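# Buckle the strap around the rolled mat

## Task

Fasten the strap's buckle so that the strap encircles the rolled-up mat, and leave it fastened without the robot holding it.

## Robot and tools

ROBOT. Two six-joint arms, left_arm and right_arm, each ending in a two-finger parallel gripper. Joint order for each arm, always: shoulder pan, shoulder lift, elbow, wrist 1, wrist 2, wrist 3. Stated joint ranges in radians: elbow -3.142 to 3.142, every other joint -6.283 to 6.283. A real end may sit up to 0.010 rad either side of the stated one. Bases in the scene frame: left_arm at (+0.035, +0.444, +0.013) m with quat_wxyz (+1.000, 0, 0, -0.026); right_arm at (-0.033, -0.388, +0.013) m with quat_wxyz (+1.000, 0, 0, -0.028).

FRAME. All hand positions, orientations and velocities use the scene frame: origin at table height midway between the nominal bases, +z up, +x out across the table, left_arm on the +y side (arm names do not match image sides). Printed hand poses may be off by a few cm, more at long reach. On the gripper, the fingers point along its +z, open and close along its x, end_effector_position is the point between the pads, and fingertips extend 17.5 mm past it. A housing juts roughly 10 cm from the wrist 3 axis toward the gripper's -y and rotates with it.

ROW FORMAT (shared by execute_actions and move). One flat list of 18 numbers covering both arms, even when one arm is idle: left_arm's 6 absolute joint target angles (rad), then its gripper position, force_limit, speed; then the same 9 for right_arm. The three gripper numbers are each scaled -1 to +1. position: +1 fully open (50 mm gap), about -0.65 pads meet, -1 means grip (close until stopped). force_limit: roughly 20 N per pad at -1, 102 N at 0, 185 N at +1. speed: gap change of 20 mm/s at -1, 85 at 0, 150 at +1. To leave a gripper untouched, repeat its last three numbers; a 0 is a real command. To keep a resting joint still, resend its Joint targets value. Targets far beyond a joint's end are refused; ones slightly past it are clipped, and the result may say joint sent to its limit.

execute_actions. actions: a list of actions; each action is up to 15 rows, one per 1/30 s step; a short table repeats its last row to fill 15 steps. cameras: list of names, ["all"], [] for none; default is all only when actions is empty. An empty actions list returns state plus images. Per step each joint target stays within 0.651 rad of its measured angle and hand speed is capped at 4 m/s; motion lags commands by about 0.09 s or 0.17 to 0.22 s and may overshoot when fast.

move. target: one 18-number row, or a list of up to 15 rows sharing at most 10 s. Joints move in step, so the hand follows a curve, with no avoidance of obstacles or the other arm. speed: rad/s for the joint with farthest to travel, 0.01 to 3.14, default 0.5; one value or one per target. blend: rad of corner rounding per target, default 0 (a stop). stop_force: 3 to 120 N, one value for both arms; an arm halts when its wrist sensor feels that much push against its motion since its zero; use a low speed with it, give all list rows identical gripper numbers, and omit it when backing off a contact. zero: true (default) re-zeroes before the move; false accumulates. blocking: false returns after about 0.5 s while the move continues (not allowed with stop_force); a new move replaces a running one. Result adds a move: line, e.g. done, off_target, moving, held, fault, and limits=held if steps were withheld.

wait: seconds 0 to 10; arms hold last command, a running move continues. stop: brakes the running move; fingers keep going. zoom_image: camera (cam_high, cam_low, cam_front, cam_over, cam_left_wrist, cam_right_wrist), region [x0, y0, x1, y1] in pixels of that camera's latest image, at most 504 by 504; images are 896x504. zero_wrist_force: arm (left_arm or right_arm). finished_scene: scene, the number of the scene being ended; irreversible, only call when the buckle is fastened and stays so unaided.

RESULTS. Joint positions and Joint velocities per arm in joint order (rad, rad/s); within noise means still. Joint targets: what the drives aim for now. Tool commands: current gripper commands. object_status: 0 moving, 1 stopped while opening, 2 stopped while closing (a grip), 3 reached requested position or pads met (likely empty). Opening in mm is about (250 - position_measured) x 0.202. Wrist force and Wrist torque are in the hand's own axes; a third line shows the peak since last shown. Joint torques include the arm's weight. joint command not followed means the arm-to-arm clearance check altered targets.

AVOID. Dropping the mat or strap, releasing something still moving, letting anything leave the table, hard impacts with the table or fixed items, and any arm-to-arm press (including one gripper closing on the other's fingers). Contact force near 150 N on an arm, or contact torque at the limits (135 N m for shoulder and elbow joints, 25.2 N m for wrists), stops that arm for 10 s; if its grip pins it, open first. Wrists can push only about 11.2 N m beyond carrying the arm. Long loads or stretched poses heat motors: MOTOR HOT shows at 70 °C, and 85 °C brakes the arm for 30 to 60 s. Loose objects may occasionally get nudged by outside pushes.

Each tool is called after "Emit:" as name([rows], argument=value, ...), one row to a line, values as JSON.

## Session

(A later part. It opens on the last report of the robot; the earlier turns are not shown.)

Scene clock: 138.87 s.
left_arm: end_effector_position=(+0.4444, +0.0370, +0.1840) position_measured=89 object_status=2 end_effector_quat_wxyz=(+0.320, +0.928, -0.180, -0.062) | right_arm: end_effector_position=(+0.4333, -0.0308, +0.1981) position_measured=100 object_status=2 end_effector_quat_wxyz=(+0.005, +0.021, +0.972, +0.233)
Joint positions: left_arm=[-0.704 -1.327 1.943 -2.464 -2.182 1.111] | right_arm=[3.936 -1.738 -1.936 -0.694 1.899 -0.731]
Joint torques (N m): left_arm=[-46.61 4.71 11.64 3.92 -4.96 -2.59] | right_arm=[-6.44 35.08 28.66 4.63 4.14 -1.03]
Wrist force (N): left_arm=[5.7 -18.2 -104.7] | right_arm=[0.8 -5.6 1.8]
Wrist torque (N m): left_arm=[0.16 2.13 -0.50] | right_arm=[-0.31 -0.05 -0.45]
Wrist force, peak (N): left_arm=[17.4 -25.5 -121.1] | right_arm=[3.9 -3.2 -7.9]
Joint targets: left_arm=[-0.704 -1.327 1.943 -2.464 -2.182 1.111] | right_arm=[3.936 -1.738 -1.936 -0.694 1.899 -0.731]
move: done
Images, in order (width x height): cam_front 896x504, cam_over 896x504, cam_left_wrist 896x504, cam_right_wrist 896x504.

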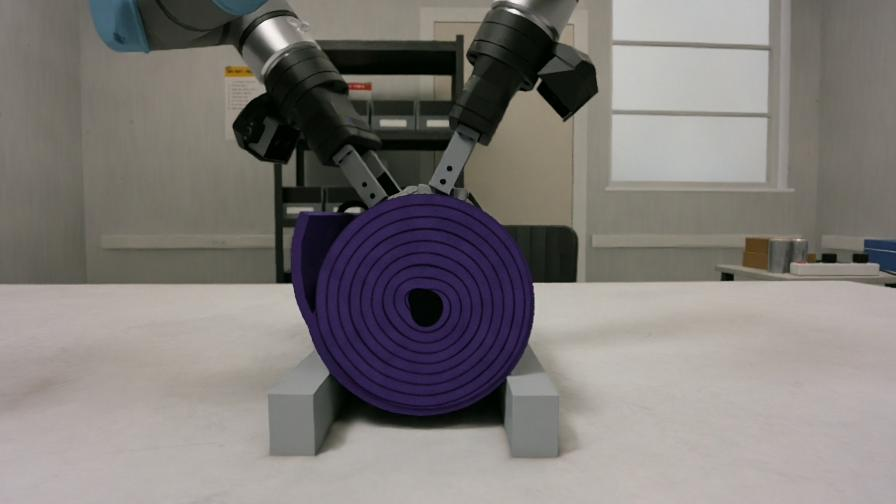

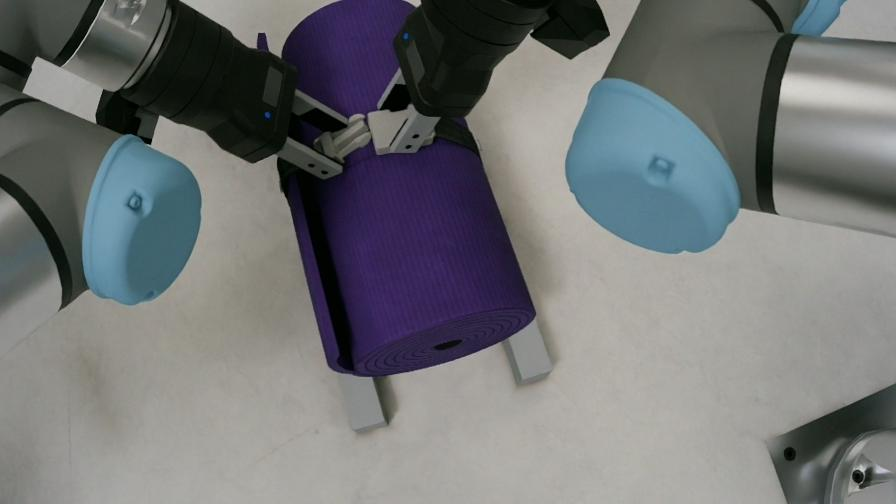

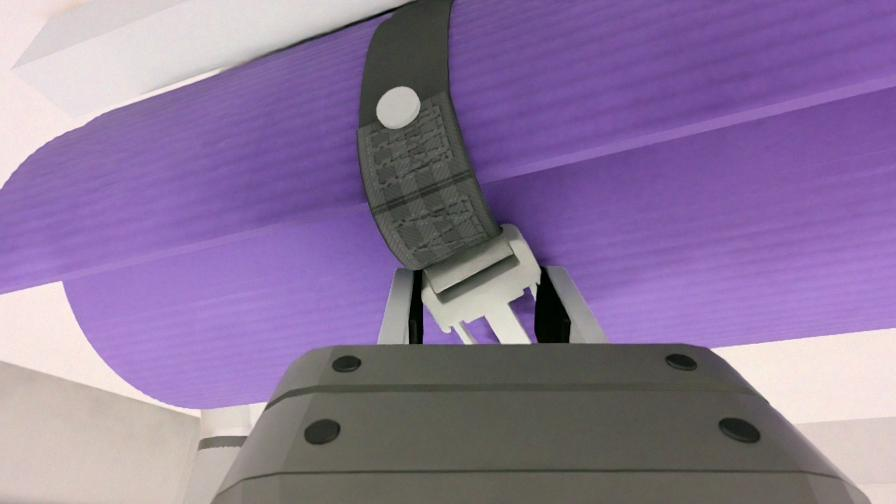

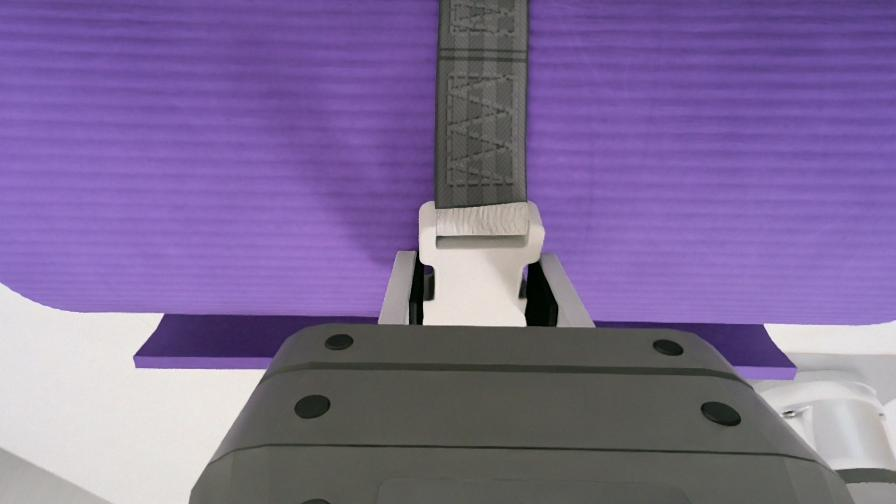

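Emit:
move(target=[-0.7039,-1.3385,1.9334,-2.4424,-2.1816,1.1113,-1,0.6,-1,3.936,-1.738,-1.9359,-0.6938,1.8987,-0.7313,-1,0.6,-1], speed=0.1, cameras=["cam_left_wrist","cam_over","cam_front"])

Emit:
zoom_image(camera="cam_over", region=[290, 80, 490, 220])

Emit:
zoom_image(camera="cam_front", region=[320, 140, 520, 240])

Emit:
zoom_image(camera="cam_left_wrist", region=[340, 190, 640, 350])

Scene clock: 144.17 s.
left_arm: end_effector_position=(+0.4443, +0.0370, +0.1921) position_measured=89 object_status=2 end_effector_quat_wxyz=(+0.320, +0.928, -0.180, -0.062) | right_arm: end_effector_position=(+0.4334, -0.0309, +0.1980) position_measured=100 object_status=2 end_effector_quat_wxyz=(+0.005, +0.022, +0.972, +0.233)
Joint positions: left_arm=[-0.704 -1.339 1.933 -2.442 -2.182 1.111] | right_arm=[3.936 -1.738 -1.936 -0.694 1.899 -0.731]
Joint torques (N m): left_arm=[10.72 -32.35 -18.49 -5.42 0.75 2.48] | right_arm=[-5.25 20.68 17.83 5.11 3.43 -1.16]
Wrist force (N): left_arm=[-0.8 -3.1 2.6] | right_arm=[0.9 -3.4 1.0]
Wrist torque (N m): left_arm=[-0.35 0.06 -0.31] | right_arm=[-0.25 -0.04 -0.44]
Wrist force, peak (N): left_arm=[5.3 -17.6 -105.4] | right_arm=[0.5 -6.2 2.5]
Joint targets: left_arm=[-0.704 -1.339 1.933 -2.442 -2.182 1.111] | right_arm=[3.936 -1.738 -1.936 -0.694 1.899 -0.731]
move: done
Images, in order (width x height): cam_front 896x504, cam_over 896x504, cam_left_wrist 896x504.

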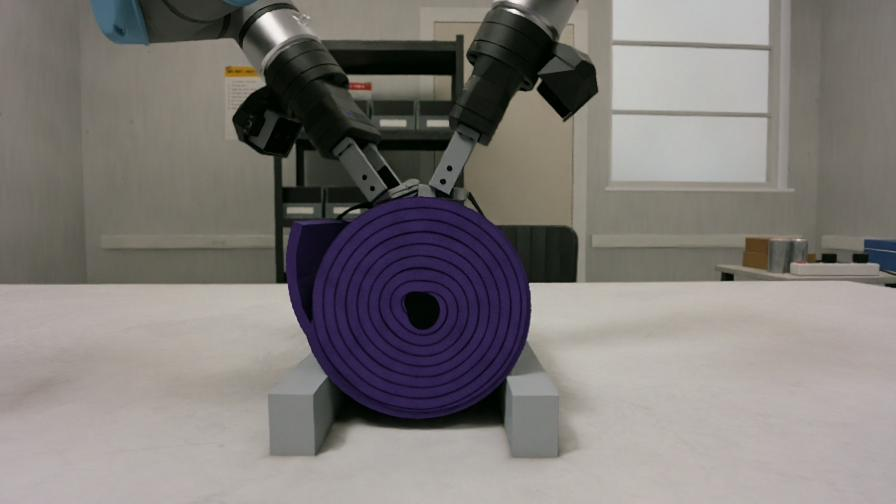

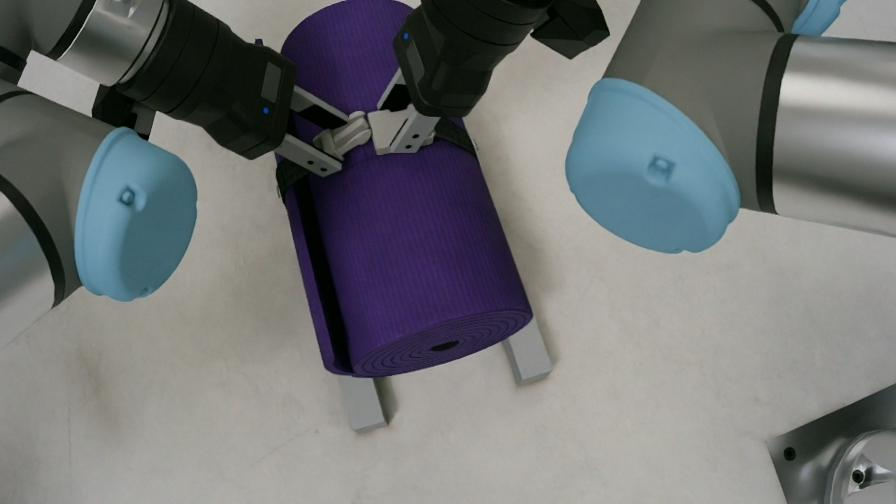

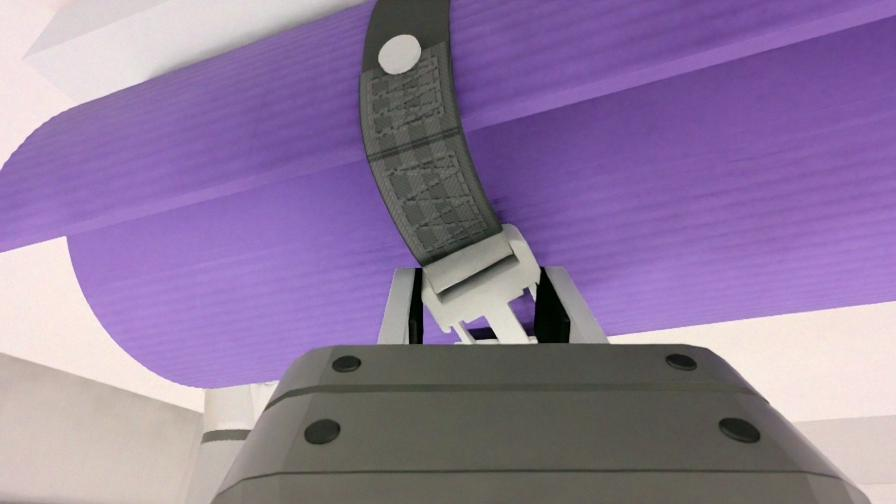

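Scaled by 2.520.

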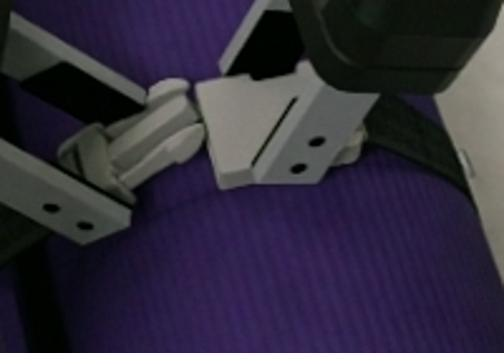

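Scaled by 2.520.

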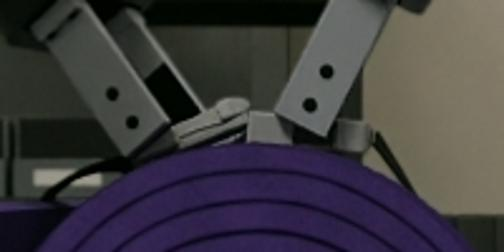

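Scaled by 1.680.

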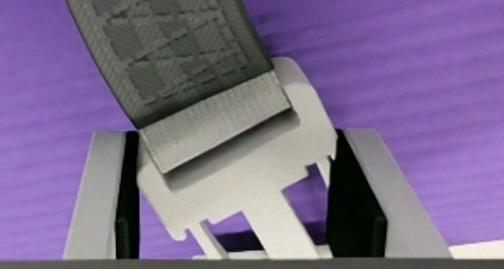

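Emit:
move(target=[-0.6898,-1.3367,1.9591,-2.4604,-2.1855,1.1279,-1,0.6,-1,3.936,-1.738,-1.9359,-0.6938,1.8987,-0.7313,-1,0.6,-1], speed=0.03, stop_force=10)

Emit:
move(target=[-0.6898,-1.3367,1.9591,-2.4604,-2.1855,1.1279,1,0.6,-1,3.936,-1.738,-1.9359,-0.6938,1.8987,-0.7313,-1,0.6,-1], speed=0.05, cameras=["cam_left_wrist","cam_over","cam_front"])

Emit:
zoom_image(camera="cam_over", region=[290, 80, 490, 220])

Emit:
zoom_image(camera="cam_front", region=[320, 140, 520, 240])

Emit:
zoom_image(camera="cam_left_wrist", region=[340, 190, 640, 350])

Scene clock: 158.63 s.
left_arm: end_effector_position=(+0.4441, +0.0471, +0.1821) position_measured=89 object_status=2 end_effector_quat_wxyz=(+0.320, +0.928, -0.180, -0.062) | right_arm: end_effector_position=(+0.4333, -0.0309, +0.1980) position_measured=100 object_status=2 end_effector_quat_wxyz=(+0.005, +0.022, +0.972, +0.233)
Joint positions: left_arm=[-0.69 -1.337 1.959 -2.46 -2.186 1.128] | right_arm=[3.936 -1.738 -1.936 -0.694 1.899 -0.731]
Joint torques (N m): left_arm=[-9.32 -34.84 -28.67 -0.88 0.05 -2.63] | right_arm=[-2.24 20.94 17.55 3.27 -0.34 -0.93]
Wrist force (N): left_arm=[-0.6 -3.0 2.4] | right_arm=[0.4 -3.8 1.7]
Wrist torque (N m): left_arm=[-0.36 0.04 -0.41] | right_arm=[-0.25 -0.02 -0.45]
Wrist force, peak (N): left_arm=[-0.8 -3.5 2.7] | right_arm=[0.4 -4.2 2.2]
Joint targets: left_arm=[-0.690 -1.337 1.959 -2.460 -2.186 1.128] | right_arm=[3.936 -1.738 -1.936 -0.694 1.899 -0.731]
move: done

Scene clock: 159.73 s.
left_arm: end_effector_position=(+0.4441, +0.0471, +0.1821) position_measured=3 object_status=0 end_effector_quat_wxyz=(+0.320, +0.928, -0.180, -0.062) | right_arm: end_effector_position=(+0.4334, -0.0309, +0.1980) position_measured=100 object_status=2 end_effector_quat_wxyz=(+0.005, +0.022, +0.972, +0.233)
Joint positions: left_arm=[-0.69 -1.337 1.959 -2.46 -2.186 1.128] | right_arm=[3.936 -1.738 -1.936 -0.694 1.899 -0.731]
Joint torques (N m): left_arm=[-9.17 -37.21 -27.21 -1.25 0.53 -2.56] | right_arm=[-1.05 20.7 17.69 3.35 -0.94 -0.88]
Wrist force (N): left_arm=[-0.8 -2.9 2.6] | right_arm=[0.4 -4.0 1.9]
Wrist torque (N m): left_arm=[-0.34 0.06 -0.41] | right_arm=[-0.24 -0.06 -0.45]
Wrist force, peak (N): left_arm=[-0.7 -3.2 2.5] | right_arm=[0.3 -4.1 2.1]
Joint targets: left_arm=[-0.690 -1.337 1.959 -2.460 -2.186 1.128] | right_arm=[3.936 -1.738 -1.936 -0.694 1.899 -0.731]
move: done
Images, in order (width x height): cam_front 896x504, cam_over 896x504, cam_left_wrist 896x504.

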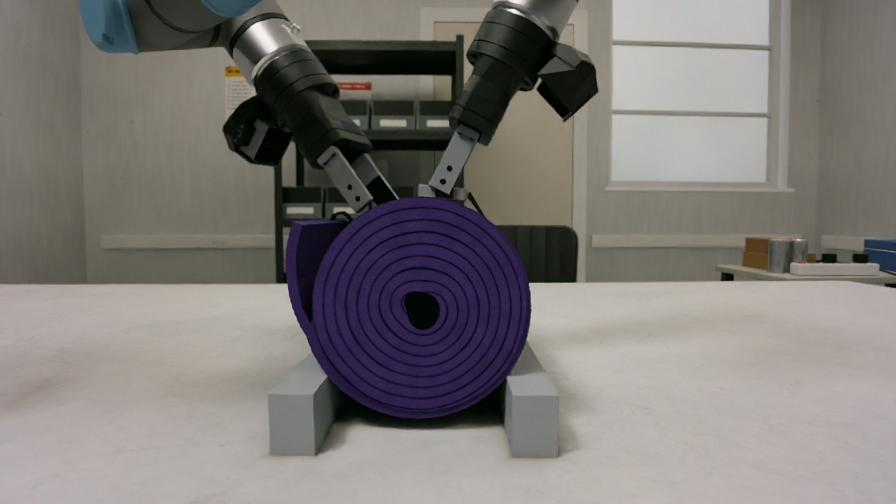

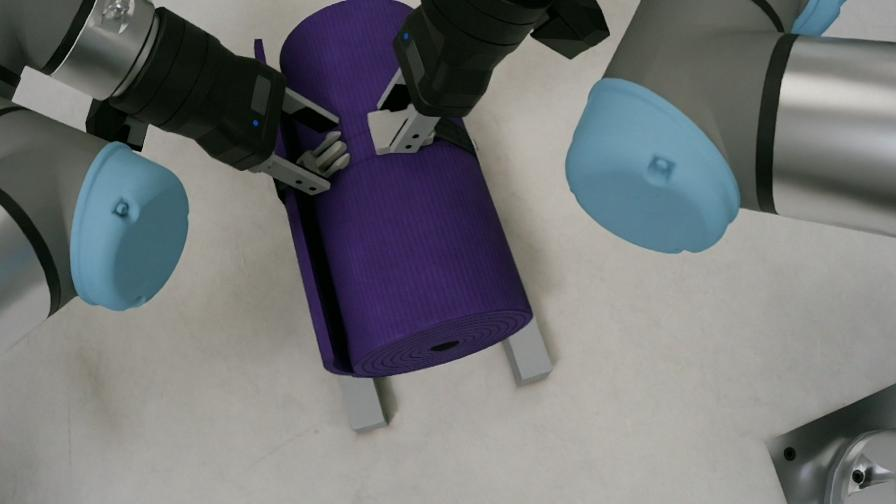

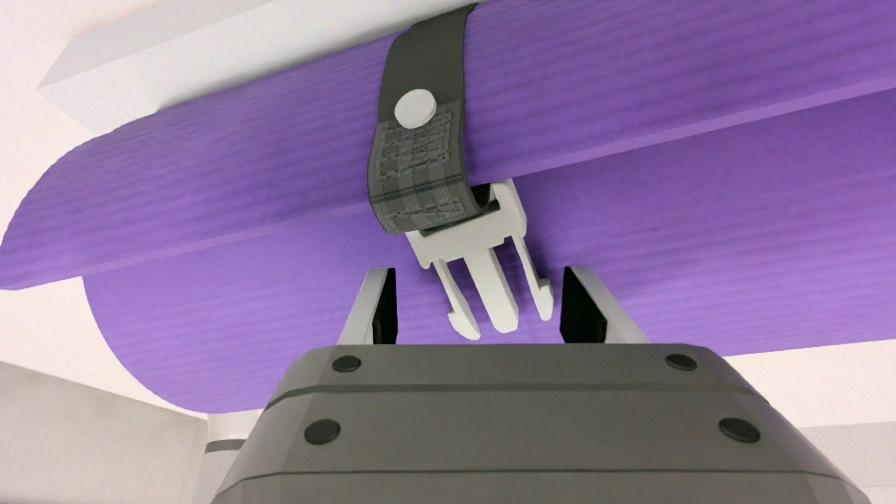

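Scaled by 2.520.

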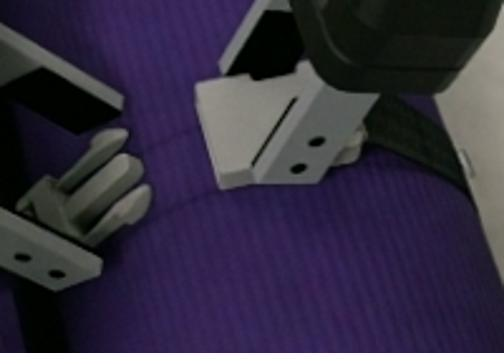

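Scaled by 2.520.

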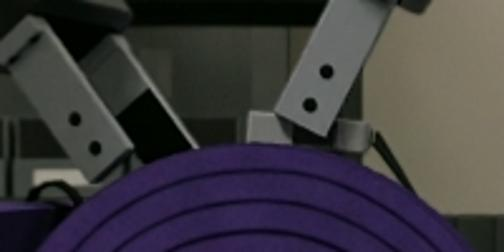

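Scaled by 1.680.

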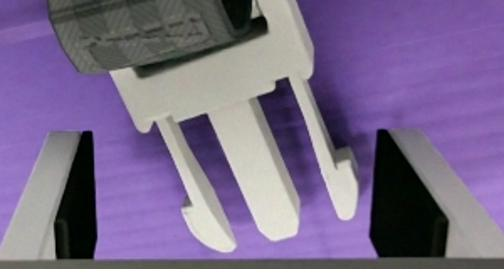

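Emit:
move(target=[-0.6495,-1.4457,2.1772,-2.846,-2.1692,0.7497,1,0.6,-1,3.936,-1.738,-1.9359,-0.6938,1.8987,-0.7313,-1,0.6,-1], speed=0.25, cameras=["cam_left_wrist","cam_over"])

Emit:
zoom_image(camera="cam_over", region=[270, 80, 450, 220])

Emit:
zoom_image(camera="cam_left_wrist", region=[340, 100, 640, 340])

Scene clock: 183.63 s.
left_arm: end_effector_position=(+0.4404, +0.0849, +0.2033) position_measured=3 object_status=3 end_effector_quat_wxyz=(+0.383, +0.924, -0.024, -0.010) | right_arm: end_effector_position=(+0.4334, -0.0309, +0.1980) position_measured=100 object_status=2 end_effector_quat_wxyz=(+0.005, +0.022, +0.972, +0.233)
Joint positions: left_arm=[-0.649 -1.446 2.177 -2.846 -2.169 0.75] | right_arm=[3.936 -1.738 -1.936 -0.694 1.899 -0.731]
Joint torques (N m): left_arm=[-7.83 -20.97 -23.84 -1.99 -1.34 1.37] | right_arm=[3.22 20.85 17.98 3.35 -0.91 -0.62]
Wrist force (N): left_arm=[-0.6 -3.1 2.5] | right_arm=[0.5 -3.9 1.7]
Wrist torque (N m): left_arm=[-0.36 0.05 -0.41] | right_arm=[-0.25 -0.04 -0.44]
Wrist force, peak (N): left_arm=[-1.0 -3.6 2.2] | right_arm=[0.3 -4.3 2.0]
Joint targets: left_arm=[-0.649 -1.446 2.177 -2.846 -2.169 0.750] | right_arm=[3.936 -1.738 -1.936 -0.694 1.899 -0.731]
move: done
Images, in order (width x height): cam_over 896x504, cam_left_wrist 896x504.

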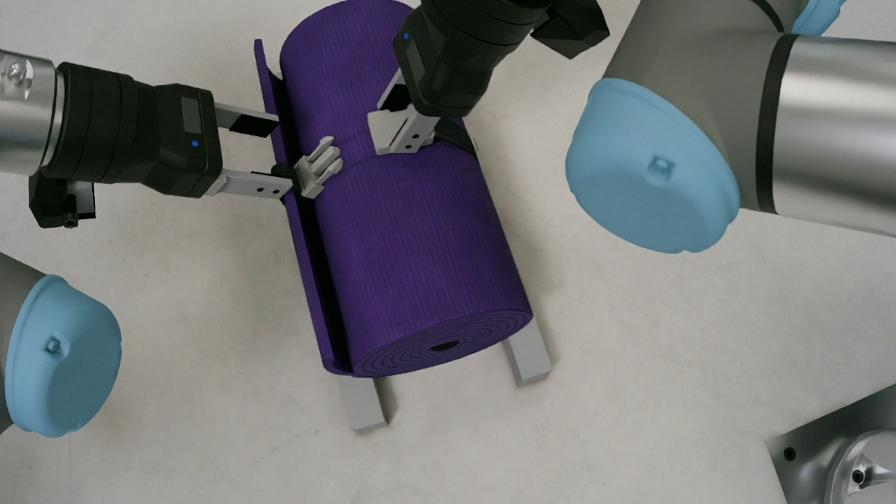

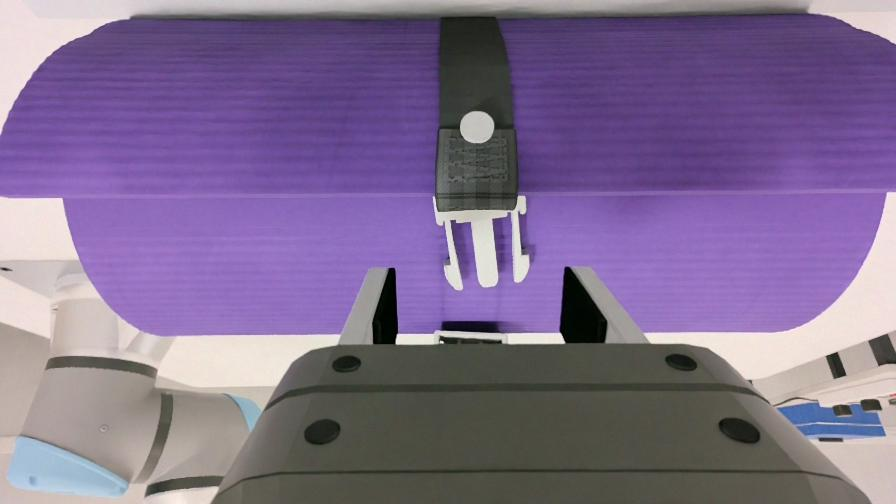

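Scaled by 2.800.

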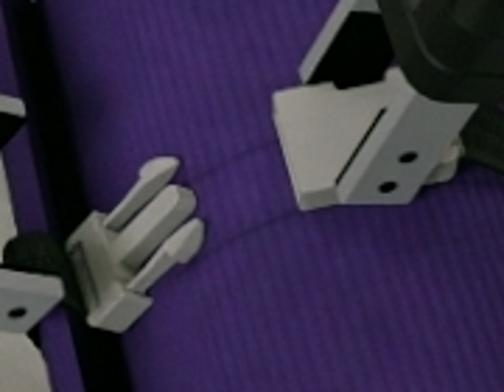

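Scaled by 1.680.

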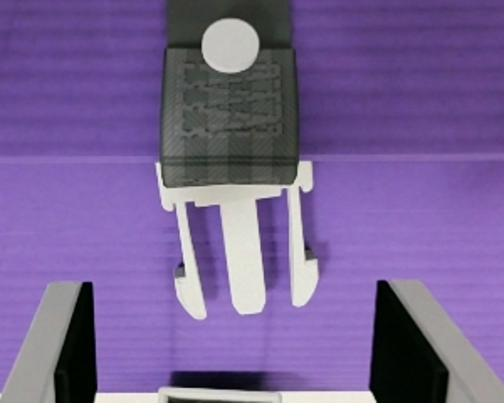

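Emit:
move(target=[-0.6884,-1.3383,2.1893,-2.9875,-2.1486,0.7099,1,0.6,-1,3.936,-1.738,-1.9359,-0.6938,1.8987,-0.7313,-1,0.6,-1], speed=0.06, stop_force=7, cameras=["cam_left_wrist","cam_over","cam_front"])

Emit:
zoom_image(camera="cam_over", region=[270, 80, 450, 220])

Emit:
zoom_image(camera="cam_left_wrist", region=[340, 150, 640, 350])

Emit:
zoom_image(camera="cam_front", region=[300, 140, 540, 240])

Scene clock: 203.93 s.
left_arm: end_effector_position=(+0.4409, +0.0619, +0.1641) position_measured=3 object_status=3 end_effector_quat_wxyz=(+0.383, +0.924, -0.024, -0.010) | right_arm: end_effector_position=(+0.4333, -0.0309, +0.1980) position_measured=100 object_status=2 end_effector_quat_wxyz=(+0.005, +0.022, +0.972, +0.233)
Joint positions: left_arm=[-0.688 -1.338 2.189 -2.987 -2.149 0.71] | right_arm=[3.936 -1.738 -1.936 -0.694 1.899 -0.731]
Joint torques (N m): left_arm=[11.45 -39.55 -22.46 -1.03 -2.93 2.37] | right_arm=[5.96 20.74 17.82 3.48 -1 -0.3]
Wrist force (N): left_arm=[-0.8 -3.0 2.5] | right_arm=[0.6 -3.8 1.4]
Wrist torque (N m): left_arm=[-0.36 0.08 -0.30] | right_arm=[-0.26 -0.04 -0.44]
Wrist force, peak (N): left_arm=[-0.9 -3.3 2.9] | right_arm=[0.4 -4.2 2.1]
Joint targets: left_arm=[-0.688 -1.338 2.189 -2.987 -2.149 0.710] | right_arm=[3.936 -1.738 -1.936 -0.694 1.899 -0.731]
move: done
Images, in order (width x height): cam_front 896x504, cam_over 896x504, cam_left_wrist 896x504.

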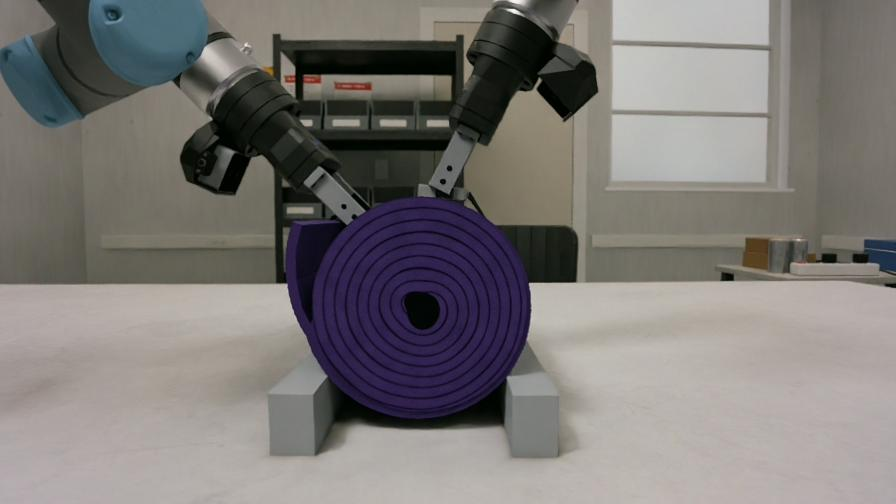

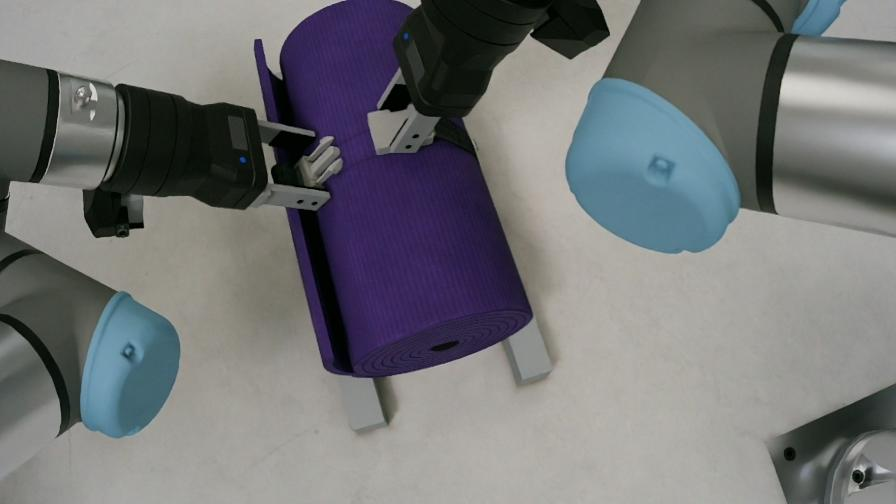

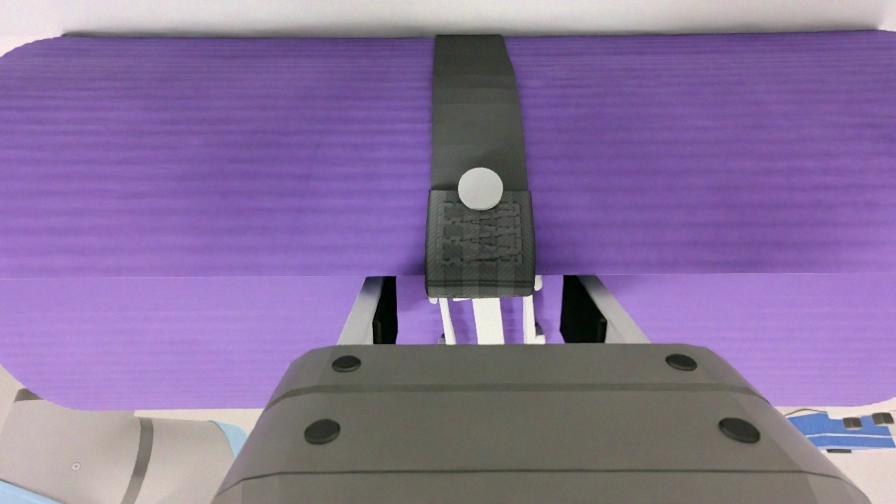

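Scaled by 2.800.

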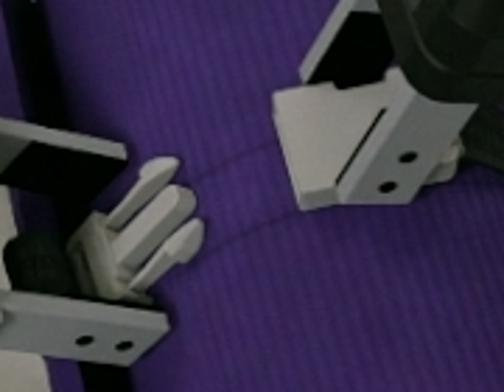

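Scaled by 1.680.

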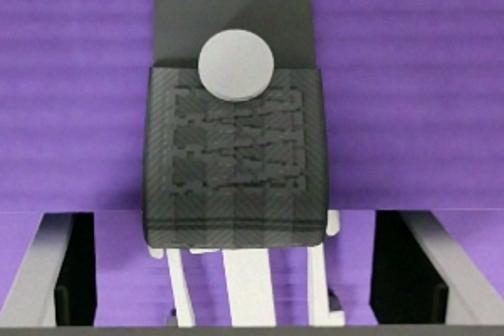

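Scaled by 2.100.

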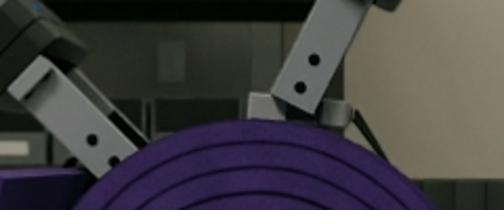

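Emit:
move(target=[-0.6933,-1.3293,2.1884,-2.9983,-2.146,0.705,1,0.6,-1,3.936,-1.738,-1.9359,-0.6938,1.8987,-0.7313,-1,0.6,-1], speed=0.03, stop_force=6)

Emit:
move(target=[-0.6933,-1.3293,2.1884,-2.9983,-2.146,0.705,-1,0.6,-1,3.936,-1.738,-1.9359,-0.6938,1.8987,-0.7313,-1,0.6,-1], cameras=["cam_left_wrist","cam_over"])

Emit:
zoom_image(camera="cam_over", region=[270, 80, 450, 220])

Emit:
zoom_image(camera="cam_left_wrist", region=[340, 150, 640, 350])

Scene clock: 211.40 s.
left_arm: end_effector_position=(+0.4408, +0.0590, +0.1613) position_measured=3 object_status=3 end_effector_quat_wxyz=(+0.383, +0.924, -0.024, -0.010) | right_arm: end_effector_position=(+0.4333, -0.0309, +0.1980) position_measured=100 object_status=2 end_effector_quat_wxyz=(+0.005, +0.022, +0.972, +0.233)
Joint positions: left_arm=[-0.693 -1.329 2.188 -2.998 -2.146 0.705] | right_arm=[3.936 -1.738 -1.936 -0.694 1.899 -0.731]
Joint torques (N m): left_arm=[6.77 -37.89 -22.63 -1.3 -0.95 1.22] | right_arm=[6.18 21.04 18.54 3.56 -0.97 -0.09]
Wrist force (N): left_arm=[-0.8 -3.2 2.6] | right_arm=[1.2 -3.0 0.8]
Wrist torque (N m): left_arm=[-0.39 0.08 -0.29] | right_arm=[-0.21 -0.05 -0.44]
Wrist force, peak (N): left_arm=[-0.8 -3.3 2.7] | right_arm=[0.2 -4.2 2.1]
Joint targets: left_arm=[-0.693 -1.329 2.188 -2.998 -2.146 0.705] | right_arm=[3.936 -1.738 -1.936 -0.694 1.899 -0.731]
move: done

Scene clock: 212.57 s.
left_arm: end_effector_position=(+0.4408, +0.0590, +0.1613) position_measured=94 object_status=2 end_effector_quat_wxyz=(+0.383, +0.924, -0.024, -0.010) | right_arm: end_effector_position=(+0.4333, -0.0309, +0.1980) position_measured=100 object_status=2 end_effector_quat_wxyz=(+0.005, +0.022, +0.972, +0.233)
Joint positions: left_arm=[-0.693 -1.329 2.188 -2.998 -2.146 0.705] | right_arm=[3.936 -1.738 -1.936 -0.694 1.899 -0.731]
Joint torques (N m): left_arm=[8.45 -40.21 -16.78 -1.02 -3.04 2.27] | right_arm=[6.06 20.6 17.88 3.46 -0.87 -0.05]
Wrist force (N): left_arm=[-0.7 -3.0 2.3] | right_arm=[0.6 -3.7 1.5]
Wrist torque (N m): left_arm=[-0.35 0.07 -0.29] | right_arm=[-0.25 -0.03 -0.45]
Wrist force, peak (N): left_arm=[-0.7 -3.4 2.6] | right_arm=[0.3 -4.2 2.1]
Joint targets: left_arm=[-0.693 -1.329 2.188 -2.998 -2.146 0.705] | right_arm=[3.936 -1.738 -1.936 -0.694 1.899 -0.731]
move: done
Images, in order (width x height): cam_over 896x504, cam_left_wrist 896x504.

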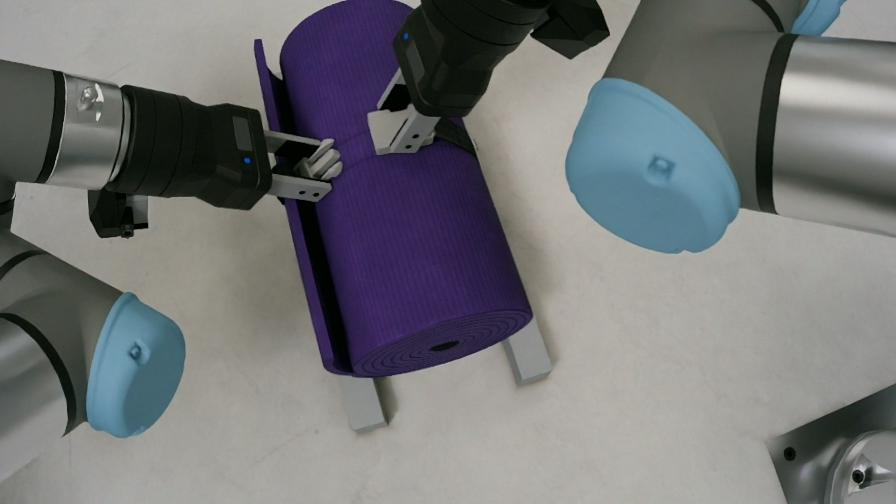

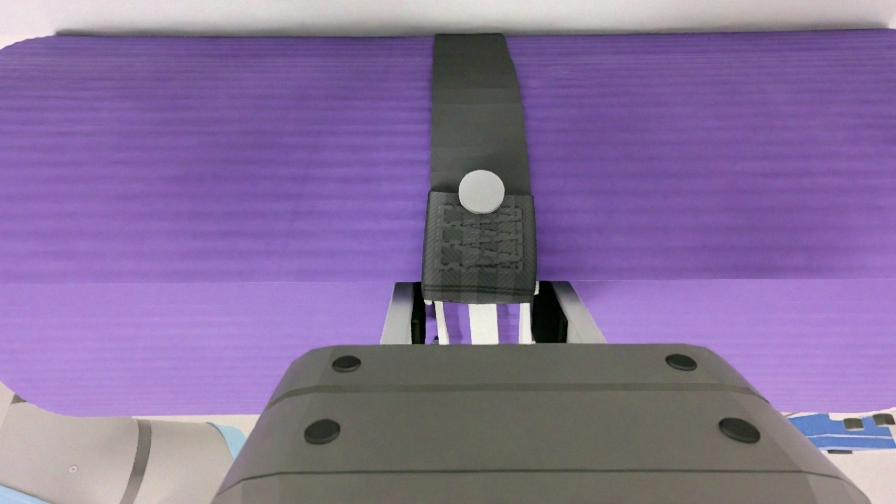

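Scaled by 2.800.

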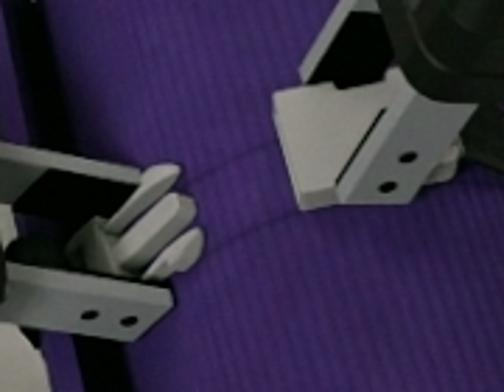

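Scaled by 1.680.

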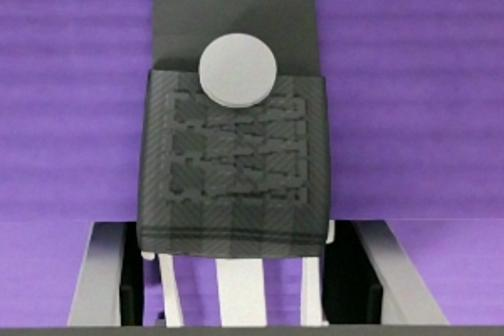

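Emit:
move(target=[-0.6986,-1.383,2.1513,-2.9104,-2.1431,0.6998,-1,0.6,-1,3.936,-1.738,-1.9359,-0.6938,1.8987,-0.7313,-1,0.6,-1], speed=0.12, cameras=["cam_left_wrist","cam_over","cam_front"])

Emit:
zoom_image(camera="cam_over", region=[290, 80, 470, 200])

Emit:
zoom_image(camera="cam_front", region=[320, 140, 520, 240])

Scene clock: 224.17 s.
left_arm: end_effector_position=(+0.4422, +0.0545, +0.1910) position_measured=94 object_status=2 end_effector_quat_wxyz=(+0.383, +0.924, -0.024, -0.010) end_effector_velocity=(+0.001, +0.000, +0.000) end_effector_angular_velocity=(-0.001, -0.002, +0.001) | right_arm: end_effector_position=(+0.4333, -0.0309, +0.1980) position_measured=100 object_status=2 end_effector_quat_wxyz=(+0.005, +0.022, +0.972, +0.233)
Joint positions: left_arm=[-0.699 -1.383 2.151 -2.91 -2.143 0.7] | right_arm=[3.936 -1.738 -1.936 -0.694 1.899 -0.731]
Joint velocities: left_arm=[0 0.002 0.001 -0.005 0.001 0] | right_arm=[within noise]
Joint torques (N m): left_arm=[-3.92 -23.17 -11.16 -6.44 0.49 -1.7] | right_arm=[6.29 21.08 18.3 3.5 -0.96 0.13]
Wrist force (N): left_arm=[-0.8 -3.0 2.6] | right_arm=[0.3 -3.8 1.8]
Wrist torque (N m): left_arm=[-0.33 0.08 -0.28] | right_arm=[-0.23 -0.03 -0.44]
Wrist force, peak (N): left_arm=[-0.7 -3.7 2.8] | right_arm=[0.5 -4.2 1.9]
Joint targets: left_arm=[-0.699 -1.383 2.151 -2.910 -2.143 0.700] | right_arm=[3.936 -1.738 -1.936 -0.694 1.899 -0.731]
move: done
Images, in order (width x height): cam_front 896x504, cam_over 896x504, cam_left_wrist 896x504.

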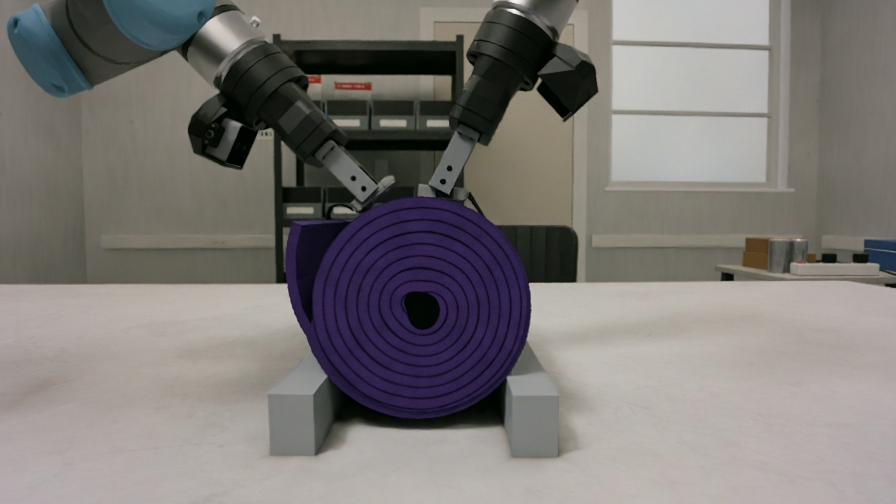

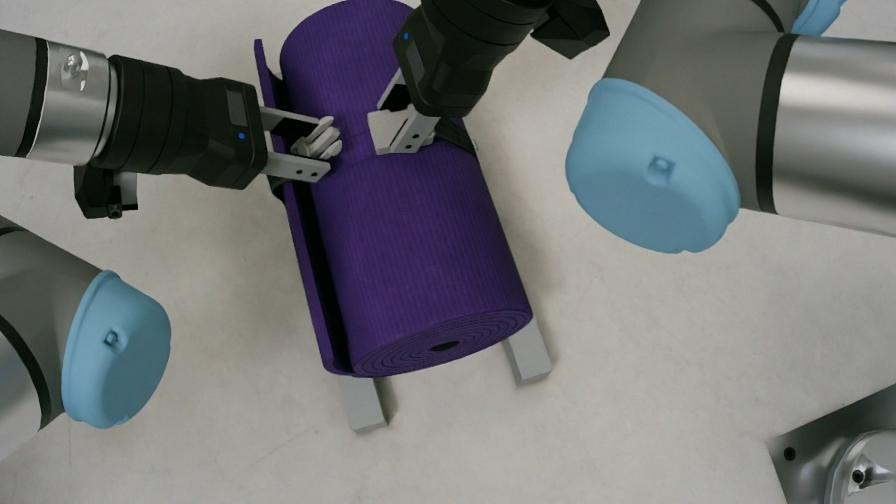

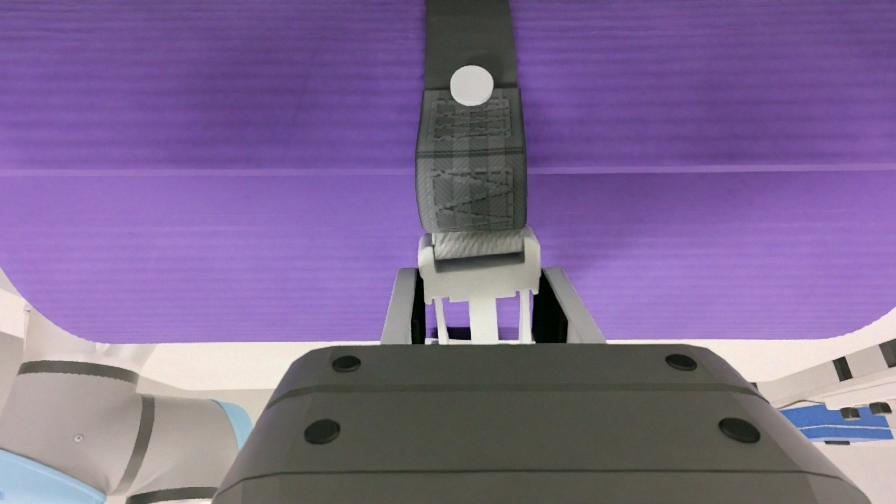

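Scaled by 2.800.

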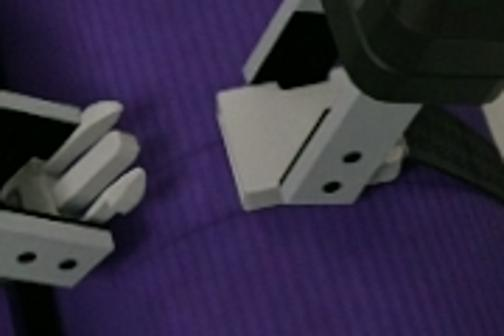

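Scaled by 2.520.

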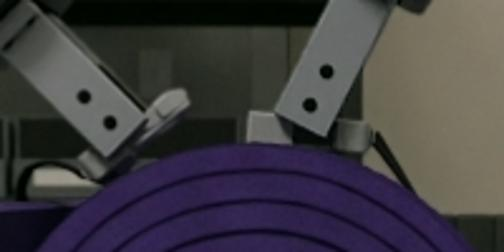

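Emit:
move(target=[-0.91697,-1.40736,1.79377,-2.09713,-1.67544,0.6381,-1,0.6,-1,3.936,-1.738,-1.9359,-0.6938,1.8987,-0.7313,-1,0.6,-1], speed=0.3, stop_force=40, cameras=["cam_front","cam_over"])

Emit:
zoom_image(camera="cam_front", region=[320, 140, 520, 240])

Emit:
zoom_image(camera="cam_over", region=[350, 180, 550, 280])

Scene clock: 268.60 s.
left_arm: end_effector_position=(+0.4439, +0.0363, +0.2055) position_measured=94 object_status=2 end_effector_quat_wxyz=(+0.087, +0.996, -0.022, -0.002) | right_arm: end_effector_position=(+0.4333, -0.0309, +0.1980) position_measured=100 object_status=2 end_effector_quat_wxyz=(+0.005, +0.022, +0.972, +0.233)
Joint positions: left_arm=[-0.917 -1.407 1.794 -2.097 -1.675 0.638] | right_arm=[3.936 -1.738 -1.936 -0.694 1.899 -0.731]
Joint torques (N m): left_arm=[10.95 -30.75 -17.5 -0.95 1.52 2.52] | right_arm=[5.69 20.69 17.99 3.64 -1.04 0.48]
Wrist force (N): left_arm=[-0.6 -1.7 2.0] | right_arm=[0.5 -3.9 1.6]
Wrist torque (N m): left_arm=[-0.13 -0.06 -0.17] | right_arm=[-0.27 -0.04 -0.45]
Wrist force, peak (N): left_arm=[-0.8 -3.5 2.7] | right_arm=[0.2 -4.2 2.2]
Joint targets: left_arm=[-0.917 -1.407 1.794 -2.097 -1.675 0.638] | right_arm=[3.936 -1.738 -1.936 -0.694 1.899 -0.731]
move: done
Images, in order (width x height): cam_front 896x504, cam_over 896x504.

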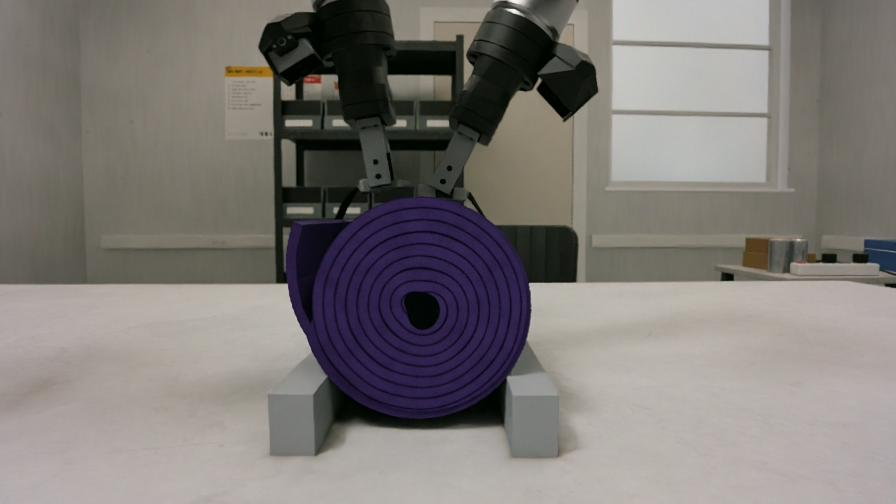

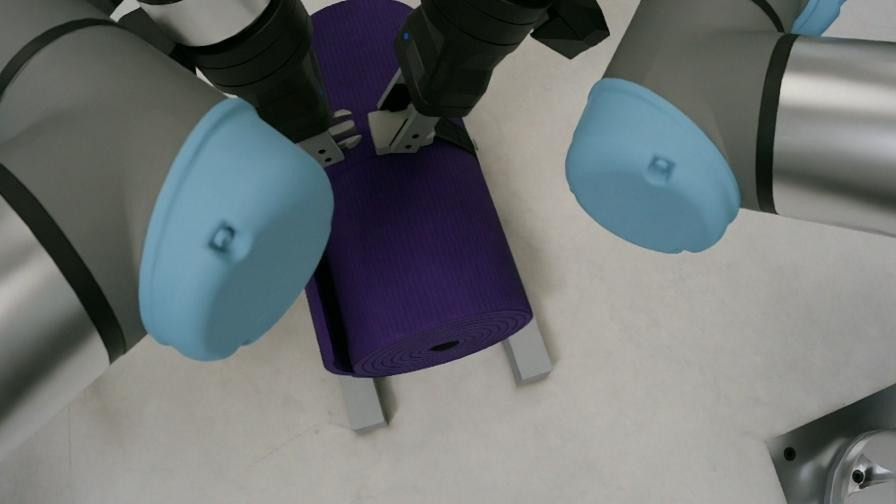

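Scaled by 2.520.

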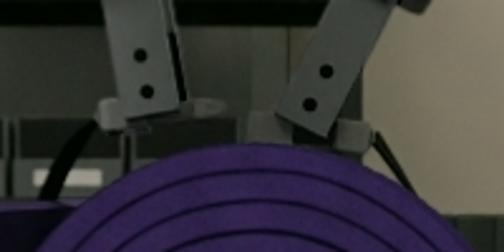

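Scaled by 2.520.

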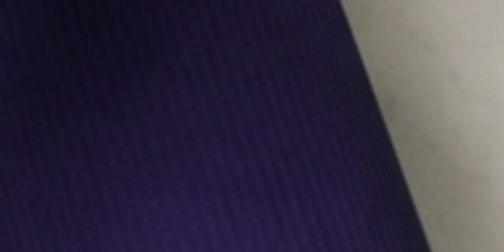

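Emit:
zoom_image(camera="cam_over", region=[310, 80, 470, 160])

Emit:
zoom_image(camera="cam_front", region=[345, 160, 485, 230])

Scaled by 3.150.

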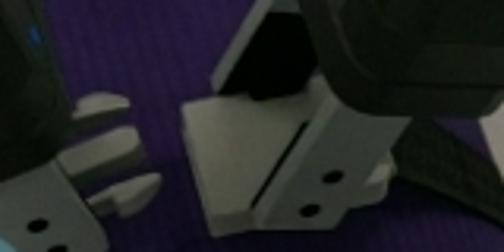

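Scaled by 3.600.

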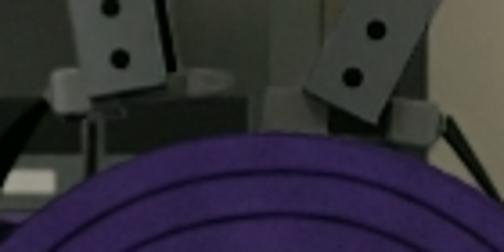

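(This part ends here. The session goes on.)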